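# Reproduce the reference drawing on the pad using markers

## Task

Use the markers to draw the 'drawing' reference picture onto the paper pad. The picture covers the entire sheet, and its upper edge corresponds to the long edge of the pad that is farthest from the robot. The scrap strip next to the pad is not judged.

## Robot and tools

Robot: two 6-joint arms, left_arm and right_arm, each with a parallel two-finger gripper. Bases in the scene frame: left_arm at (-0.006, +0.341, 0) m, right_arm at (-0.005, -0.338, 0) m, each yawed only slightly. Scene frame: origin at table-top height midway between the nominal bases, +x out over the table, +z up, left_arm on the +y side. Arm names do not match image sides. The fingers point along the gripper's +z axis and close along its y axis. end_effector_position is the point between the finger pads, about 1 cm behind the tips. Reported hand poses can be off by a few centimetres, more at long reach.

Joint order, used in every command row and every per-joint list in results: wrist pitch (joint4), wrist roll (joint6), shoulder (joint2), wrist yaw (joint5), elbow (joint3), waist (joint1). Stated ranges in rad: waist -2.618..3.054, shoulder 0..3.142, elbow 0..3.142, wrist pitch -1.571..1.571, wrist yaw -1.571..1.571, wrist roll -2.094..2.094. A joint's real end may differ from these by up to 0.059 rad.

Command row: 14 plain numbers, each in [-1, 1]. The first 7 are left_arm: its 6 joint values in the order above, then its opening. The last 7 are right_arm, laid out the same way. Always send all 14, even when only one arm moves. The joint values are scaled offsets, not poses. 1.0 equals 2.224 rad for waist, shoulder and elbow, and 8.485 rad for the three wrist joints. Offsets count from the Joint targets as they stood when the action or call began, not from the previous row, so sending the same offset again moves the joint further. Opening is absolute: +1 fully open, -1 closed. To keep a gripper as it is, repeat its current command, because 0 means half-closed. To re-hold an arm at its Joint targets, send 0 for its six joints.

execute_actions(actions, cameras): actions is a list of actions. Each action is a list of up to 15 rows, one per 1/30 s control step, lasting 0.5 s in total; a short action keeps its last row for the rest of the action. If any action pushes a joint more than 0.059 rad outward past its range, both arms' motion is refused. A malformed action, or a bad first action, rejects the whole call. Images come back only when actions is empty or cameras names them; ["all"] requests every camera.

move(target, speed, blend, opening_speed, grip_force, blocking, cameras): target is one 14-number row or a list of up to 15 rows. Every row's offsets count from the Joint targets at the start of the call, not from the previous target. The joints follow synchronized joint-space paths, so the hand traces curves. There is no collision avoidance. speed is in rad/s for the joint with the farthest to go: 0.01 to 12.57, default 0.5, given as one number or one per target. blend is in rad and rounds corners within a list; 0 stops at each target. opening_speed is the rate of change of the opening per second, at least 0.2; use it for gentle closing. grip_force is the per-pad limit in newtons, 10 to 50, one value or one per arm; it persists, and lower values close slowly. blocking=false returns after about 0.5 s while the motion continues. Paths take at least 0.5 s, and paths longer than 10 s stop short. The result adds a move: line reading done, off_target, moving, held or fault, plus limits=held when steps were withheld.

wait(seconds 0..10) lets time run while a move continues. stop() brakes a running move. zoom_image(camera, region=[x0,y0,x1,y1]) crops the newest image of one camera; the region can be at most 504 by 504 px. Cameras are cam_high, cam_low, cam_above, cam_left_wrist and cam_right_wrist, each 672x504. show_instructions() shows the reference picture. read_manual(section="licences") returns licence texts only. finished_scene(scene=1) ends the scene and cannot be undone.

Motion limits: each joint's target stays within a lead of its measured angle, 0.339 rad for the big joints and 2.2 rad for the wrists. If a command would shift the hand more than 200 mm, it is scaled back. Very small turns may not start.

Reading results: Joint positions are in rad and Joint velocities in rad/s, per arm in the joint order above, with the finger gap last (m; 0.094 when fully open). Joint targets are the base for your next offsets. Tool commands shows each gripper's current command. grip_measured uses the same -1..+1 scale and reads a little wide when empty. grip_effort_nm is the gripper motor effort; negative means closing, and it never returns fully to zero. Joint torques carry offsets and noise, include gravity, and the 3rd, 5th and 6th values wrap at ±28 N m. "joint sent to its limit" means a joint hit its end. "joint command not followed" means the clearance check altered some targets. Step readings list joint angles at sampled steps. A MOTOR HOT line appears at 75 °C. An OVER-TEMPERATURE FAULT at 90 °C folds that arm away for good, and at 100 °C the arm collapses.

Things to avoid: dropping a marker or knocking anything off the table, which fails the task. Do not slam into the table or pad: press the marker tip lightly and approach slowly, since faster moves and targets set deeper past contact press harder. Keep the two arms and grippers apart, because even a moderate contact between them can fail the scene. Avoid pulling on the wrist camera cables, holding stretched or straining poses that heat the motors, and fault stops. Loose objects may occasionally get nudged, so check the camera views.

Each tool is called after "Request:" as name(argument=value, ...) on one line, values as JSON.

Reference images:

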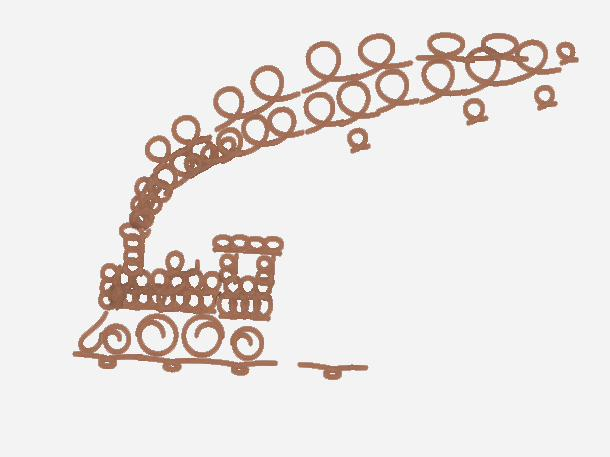

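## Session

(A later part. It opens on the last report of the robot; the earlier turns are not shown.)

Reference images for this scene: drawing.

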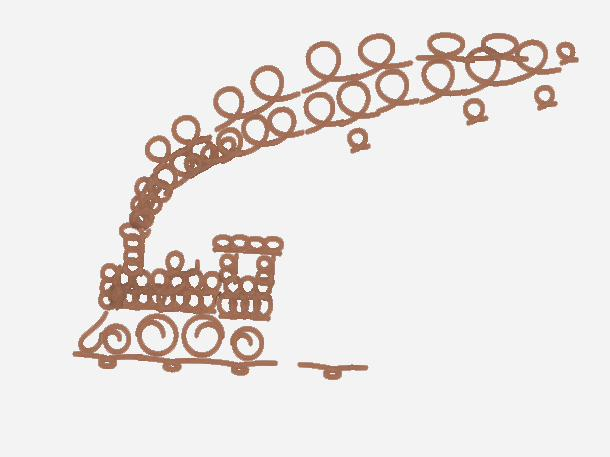

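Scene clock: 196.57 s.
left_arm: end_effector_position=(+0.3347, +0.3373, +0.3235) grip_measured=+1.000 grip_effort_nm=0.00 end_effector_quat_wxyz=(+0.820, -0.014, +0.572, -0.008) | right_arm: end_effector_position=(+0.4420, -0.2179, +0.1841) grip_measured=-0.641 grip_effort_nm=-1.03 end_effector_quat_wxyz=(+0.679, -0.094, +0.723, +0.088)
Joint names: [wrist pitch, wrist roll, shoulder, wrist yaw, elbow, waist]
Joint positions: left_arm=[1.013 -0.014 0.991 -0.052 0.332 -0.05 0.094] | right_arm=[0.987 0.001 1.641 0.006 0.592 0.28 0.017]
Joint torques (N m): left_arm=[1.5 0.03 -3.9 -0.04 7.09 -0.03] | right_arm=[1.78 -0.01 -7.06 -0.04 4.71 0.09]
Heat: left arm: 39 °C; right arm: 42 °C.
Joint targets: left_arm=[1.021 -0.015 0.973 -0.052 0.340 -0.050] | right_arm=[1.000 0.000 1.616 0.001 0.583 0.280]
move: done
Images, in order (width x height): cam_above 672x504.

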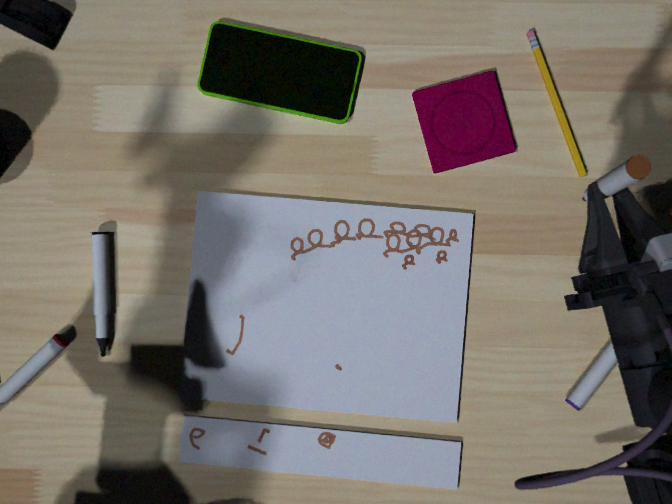

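Request:
move(target=[[0,0,0,0,0,0,1,0,0,0.12332,0,0.11293,0.22395,-1],[0,0,0,0,0,0,1,0,0,0.17332,0,0.08787,0.21041,-1],[0,0,0,0,0,0,1,0,0,0.20358,0,0.08787,0.21041,-1],[0,0,0,0,0,0,1,0,0,0.19174,0,0.08559,0.20023,-1],[0,0,0,0,0,0,1,0,0,0.19068,0,0.08412,0.19911,-1],[0,0,0,0,0,0,1,0,0,0.20908,0,0.10112,0.19653,-1],[0,0,0,0,0,0,1,0,0,0.21167,0,0.10471,0.19471,-1],[0,0,0,0,0,0,1,0,0,0.21533,0,0.10979,0.20881,-1],[0,0,0,0,0,0,1,0,0,0.21792,0,0.11338,0.21063,-1],[0,0,0,0,0,0,1,0,0,0.19952,0,0.09638,0.21321,-1],[0,0,0,0,0,0,1,0,0,0.19693,0,0.09279,0.21503,-1],[0,0,0,0,0,0,1,0,0,0.19327,0,0.08771,0.20093,-1],[0,0,0,0,0,0,1,0,0,0.19174,0,0.08559,0.20023,-1],[0,0,0,0,0,0,1,0,0,0.18656,0,0.07911,0.19998,-1],[0,0,0,0,0,0,1,0,0,0.12656,0,0.07911,0.19998,-1]], blend=[0.01,0.003,0,0.002,0.002,0.002,0.002,0.002,0.002,0.002,0.002,0.002,0.002,0.002,0], speed=[0.7,0.15,0.2,0.1,0.08,0.25,0.06,0.18,0.06,0.25,0.06,0.18,0.09,0.08,0.4], cameras=[])

Request:
move(target=[[0,0,0,0,0,0,1,0,0,0.03176,0,0.07382,0.03197,-1],[0,0,0,0,0,0,1,0,0,0.07676,0,0.04857,0.01814,-1],[0,0,0,0,0,0,1,0,0,0.10562,0,0.04857,0.01814,-1],[0,0,0,0,0,0,1,0,0,0.09166,0,0.0433,0.00418,-1],[0,0,0,0,0,0,1,0,0,0.09053,0,0.04171,0.00258,-1],[0,0,0,0,0,0,1,0,0,0.10893,0,0.05871,-0.00226,-1],[0,0,0,0,0,0,1,0,0,0.11407,0,0.06593,-0.00569,-1],[0,0,0,0,0,0,1,0,0,0.12133,0,0.07615,0.00817,-1],[0,0,0,0,0,0,1,0,0,0.12647,0,0.08337,0.0116,-1],[0,0,0,0,0,0,1,0,0,0.10807,0,0.06637,0.01644,-1],[0,0,0,0,0,0,1,0,0,0.10293,0,0.05915,0.01987,-1],[0,0,0,0,0,0,1,0,0,0.09567,0,0.04893,0.00601,-1],[0,0,0,0,0,0,1,0,0,0.09166,0,0.0433,0.00418,-1],[0,0,0,0,0,0,1,0,0,0.08527,0,0.03501,0.00111,-1]], blend=[0.01,0.003,0,0.002,0.002,0.002,0.002,0.002,0.002,0.002,0.002,0.002,0.002,0], speed=[0.5,0.15,0.2,0.1,0.08,0.2,0.085,0.11,0.085,0.2,0.085,0.11,0.09,0.08], cameras=[])

Request:
move(target=[[0,0,0,0,0,0,1,0,0,-0.0047,0,-0.00733,-0.01095,-1],[0,0,0,0,0,0,1,0,0,-0.00587,0,-0.00897,-0.01243,-1],[0,0,0,0,0,0,1,0,0,0.01253,0,0.00803,-0.01761,-1],[0,0,0,0,0,0,1,0,0,0.01793,0,0.01562,-0.02127,-1],[0,0,0,0,0,0,1,0,0,0.02555,0,0.02636,-0.00735,-1],[0,0,0,0,0,0,1,0,0,0.03095,0,0.03395,-0.00369,-1],[0,0,0,0,0,0,1,0,0,0.01255,0,0.01695,0.00149,-1],[0,0,0,0,0,0,1,0,0,0.00715,0,0.00936,0.00515,-1],[0,0,0,0,0,0,1,0,0,-0.00047,0,-0.00138,-0.00877,-1],[0,0,0,0,0,0,1,0,0,-0.0047,0,-0.00733,-0.01095,-1],[0,0,0,0,0,0,1,0,0,-0.0134,0,-0.01859,-0.01447,-1]], blend=[0.002,0.002,0.002,0.002,0.002,0.002,0.002,0.002,0.002,0.002,0], speed=[0.08,0.08,0.2,0.085,0.11,0.085,0.2,0.085,0.11,0.09,0.08], cameras=[])

Request:
move(target=[[0,0,0,0,0,0,1,0,0,-0.00289,0,-0.00468,-0.01258,-1],[0,0,0,0,0,0,1,0,0,-0.00395,0,-0.00615,-0.01378,-1],[0,0,0,0,0,0,1,0,0,0.01445,0,0.01085,-0.01898,-1],[0,0,0,0,0,0,1,0,0,0.01974,0,0.01819,-0.02265,-1],[0,0,0,0,0,0,1,0,0,0.02722,0,0.02855,-0.00865,-1],[0,0,0,0,0,0,1,0,0,0.03251,0,0.03589,-0.00498,-1],[0,0,0,0,0,0,1,0,0,0.01411,0,0.01889,0.00022,-1],[0,0,0,0,0,0,1,0,0,0.00882,0,0.01155,0.00389,-1],[0,0,0,0,0,0,1,0,0,0.00134,0,0.00119,-0.01011,-1],[0,0,0,0,0,0,1,0,0,-0.00289,0,-0.00468,-0.01258,-1],[0,0,0,0,0,0,1,0,0,-0.01166,0,-0.01613,-0.01773,-1],[0,0,0,0,0,0,1,0,0,-0.07166,0,-0.01613,-0.01773,-1]], blend=[0.002,0.002,0.002,0.002,0.002,0.002,0.002,0.002,0.002,0.002,0.002,0], speed=[0.08,0.08,0.2,0.085,0.11,0.085,0.2,0.085,0.11,0.09,0.08,0.4], cameras=[])

Request:
move(target=[0,0,0,0,0,0,1,0,0,-0.09,0,-0.03,-0.15,-1], speed=0.6, cameras=["cam_above"])

Request:
zoom_image(camera="cam_above", region=[280, 200, 480, 300])

Scene clock: 206.63 s.
left_arm: end_effector_position=(+0.3347, +0.3373, +0.3235) grip_measured=+1.000 grip_effort_nm=0.00 end_effector_quat_wxyz=(+0.820, -0.014, +0.572, -0.008) | right_arm: end_effector_position=(+0.3800, -0.0031, +0.1242) grip_measured=-0.641 grip_effort_nm=-1.03 end_effector_quat_wxyz=(+0.605, -0.267, +0.716, +0.225)
Joint names: [wrist pitch, wrist roll, shoulder, wrist yaw, elbow, waist]
Joint positions: left_arm=[1.013 -0.014 0.991 -0.052 0.332 -0.05 0.094] | right_arm=[0.99 0.001 1.92 0.003 0.761 0.732 0.017]
Joint torques (N m): left_arm=[1.48 0.01 -3.78 0 7.06 -0.16] | right_arm=[1.76 -0.02 -8.47 -0.02 4.83 -0.57]
Heat: left arm: 39 °C; right arm: 43 °C.
Joint targets: left_arm=[1.021 -0.015 0.973 -0.052 0.340 -0.050] | right_arm=[1.001 0.000 1.898 0.000 0.759 0.725]
move: done; blend cut to 0.0016 rad at target 4, 0.0016 rad at target 5
No camera images: "cameras" was empty.

Scene clock: 210.90 s.
left_arm: end_effector_position=(+0.3347, +0.3373, +0.3235) grip_measured=+1.000 grip_effort_nm=0.00 end_effector_quat_wxyz=(+0.820, -0.014, +0.572, -0.008) | right_arm: end_effector_position=(+0.3943, +0.0114, +0.0675) grip_measured=-0.641 grip_effort_nm=-1.03 end_effector_quat_wxyz=(+0.575, -0.276, +0.740, +0.215)
Joint names: [wrist pitch, wrist roll, shoulder, wrist yaw, elbow, waist]
Joint positions: left_arm=[1.013 -0.014 0.991 -0.052 0.332 -0.05 0.094] | right_arm=[1.013 0.001 2.114 0.003 0.851 0.735 0.017]
Joint torques (N m): left_arm=[1.47 0.03 -3.88 -0.06 7.02 0.03] | right_arm=[1.54 -0.01 -9.77 -0.02 3.28 -0.65]
Heat: left arm: 39 °C; right arm: 43 °C.
Joint targets: left_arm=[1.021 -0.015 0.973 -0.052 0.340 -0.050] | right_arm=[1.000 0.000 2.088 0.001 0.837 0.727]
move: done; blend cut to 0.0018 rad at target 4, 0.0018 rad at target 5
No camera images: "cameras" was empty.

Scene clock: 213.63 s.
left_arm: end_effector_position=(+0.3347, +0.3373, +0.3235) grip_measured=+1.000 grip_effort_nm=0.00 end_effector_quat_wxyz=(+0.820, -0.014, +0.572, -0.008) | right_arm: end_effector_position=(+0.3975, -0.0080, +0.0672) grip_measured=-0.641 grip_effort_nm=-1.03 end_effector_quat_wxyz=(+0.574, -0.266, +0.747, +0.204)
Joint names: [wrist pitch, wrist roll, shoulder, wrist yaw, elbow, waist]
Joint positions: left_arm=[1.013 -0.014 0.991 -0.052 0.332 -0.05 0.094] | right_arm=[1.014 0.001 2.084 0.003 0.81 0.703 0.017]
Joint torques (N m): left_arm=[1.51 0.02 -3.84 -0.05 6.87 0.03] | right_arm=[1.53 -0.01 -9.51 -0.02 3.25 -0.65]
Heat: left arm: 40 °C; right arm: 43 °C.
Joint targets: left_arm=[1.021 -0.015 0.973 -0.052 0.340 -0.050] | right_arm=[1.001 0.000 2.058 0.001 0.796 0.695]
move: done; blend cut to 0.0018 rad at target 1, 0.0018 rad at target 2
No camera images: "cameras" was empty.

Scene clock: 216.90 s.
left_arm: end_effector_position=(+0.3347, +0.3373, +0.3235) grip_measured=+1.000 grip_effort_nm=0.00 end_effector_quat_wxyz=(+0.820, -0.014, +0.572, -0.008) | right_arm: end_effector_position=(+0.4027, -0.0307, +0.1242) grip_measured=-0.641 grip_effort_nm=-1.03 end_effector_quat_wxyz=(+0.612, -0.241, +0.725, +0.204)
Joint names: [wrist pitch, wrist roll, shoulder, wrist yaw, elbow, waist]
Joint positions: left_arm=[1.013 -0.014 0.991 -0.052 0.332 -0.05 0.094] | right_arm=[0.99 0.001 1.921 0.003 0.762 0.662 0.017]
Joint torques (N m): left_arm=[1.5 0.01 -3.78 -0.01 6.99 -0.02] | right_arm=[1.75 -0.01 -8.54 -0.02 4.81 -0.54]
Heat: left arm: 40 °C; right arm: 42 °C.
Joint targets: left_arm=[1.021 -0.015 0.973 -0.052 0.340 -0.050] | right_arm=[1.001 0.000 1.899 0.001 0.760 0.656]
move: done; blend cut to 0.0016 rad at target 1, 0.0016 rad at target 2
No camera images: "cameras" was empty.

Scene clock: 217.87 s.
left_arm: end_effector_position=(+0.3347, +0.3373, +0.3235) grip_measured=+1.000 grip_effort_nm=0.00 end_effector_quat_wxyz=(+0.820, -0.014, +0.572, -0.008) | right_arm: end_effector_position=(+0.4627, -0.1923, +0.1928) grip_measured=-0.641 grip_effort_nm=-1.03 end_effector_quat_wxyz=(+0.687, -0.106, +0.712, +0.103)
Joint names: [wrist pitch, wrist roll, shoulder, wrist yaw, elbow, waist]
Joint positions: left_arm=[1.013 -0.014 0.991 -0.052 0.332 -0.05 0.094] | right_arm=[0.986 0.001 1.725 0.006 0.703 0.319 0.017]
Joint torques (N m): left_arm=[1.5 0.04 -3.78 -0.04 7.04 -0.1] | right_arm=[1.79 -0.01 -7.83 -0.05 4.79 0.28]
Heat: left arm: 40 °C; right arm: 43 °C.
Joint targets: left_arm=[1.021 -0.015 0.973 -0.052 0.340 -0.050] | right_arm=[1.000 0.000 1.698 0.001 0.693 0.322]
move: done
Images, in order (width x height): cam_above 672x504.

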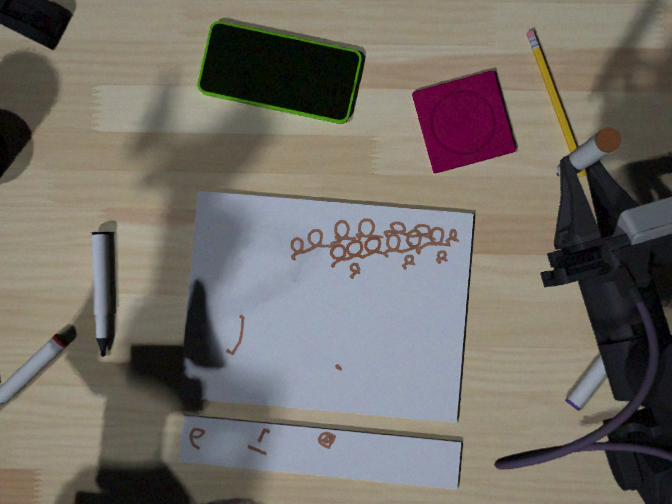

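Scaled by 2.520 from the camera's 672x504 image, which has a finer 960x720 frame.

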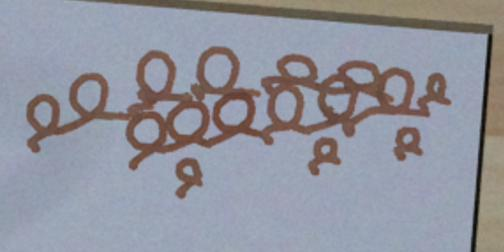

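Request:
execute_actions(actions=[], cameras=["cam_above"])

Request:
show_instructions()

Scene clock: 220.97 s.
left_arm: end_effector_position=(+0.3347, +0.3373, +0.3235) grip_measured=+1.000 grip_effort_nm=0.00 end_effector_quat_wxyz=(+0.820, -0.014, +0.572, -0.008) | right_arm: end_effector_position=(+0.4627, -0.1923, +0.1928) grip_measured=-0.641 grip_effort_nm=-1.03 end_effector_quat_wxyz=(+0.687, -0.106, +0.712, +0.103)
Joint names: [wrist pitch, wrist roll, shoulder, wrist yaw, elbow, waist]
Joint positions: left_arm=[1.013 -0.014 0.991 -0.052 0.332 -0.05 0.094] | right_arm=[0.986 0.001 1.725 0.006 0.703 0.319 0.017]
Joint velocities: within noise
Joint torques (N m): left_arm=[1.53 0.01 -3.88 -0.05 7.1 -0.17] | right_arm=[1.79 -0.01 -7.86 -0.05 4.77 0.24]
Heat: left arm: 40 °C; right arm: 43 °C.
Joint targets: left_arm=[1.021 -0.015 0.973 -0.052 0.340 -0.050] | right_arm=[1.000 0.000 1.698 0.001 0.693 0.322]
Tool commands: left_gripper/opening=+1.0 right_gripper/opening=-1.0
Images, in order (width x height): cam_above 672x504.

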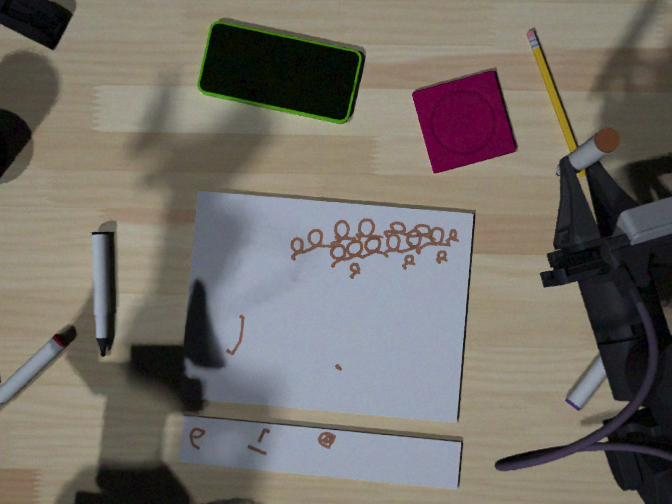

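Reference images for this scene: drawing.

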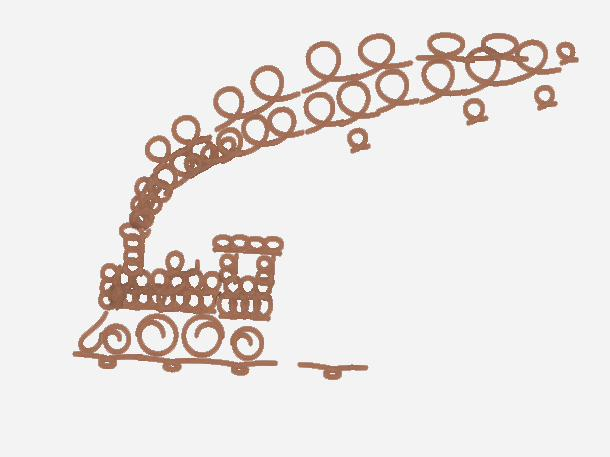

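Request:
zoom_image(camera="cam_above", region=[180, 180, 480, 405])

Scaled by 1.680 from the camera's 672x504 image, which has a finer 960x720 frame.

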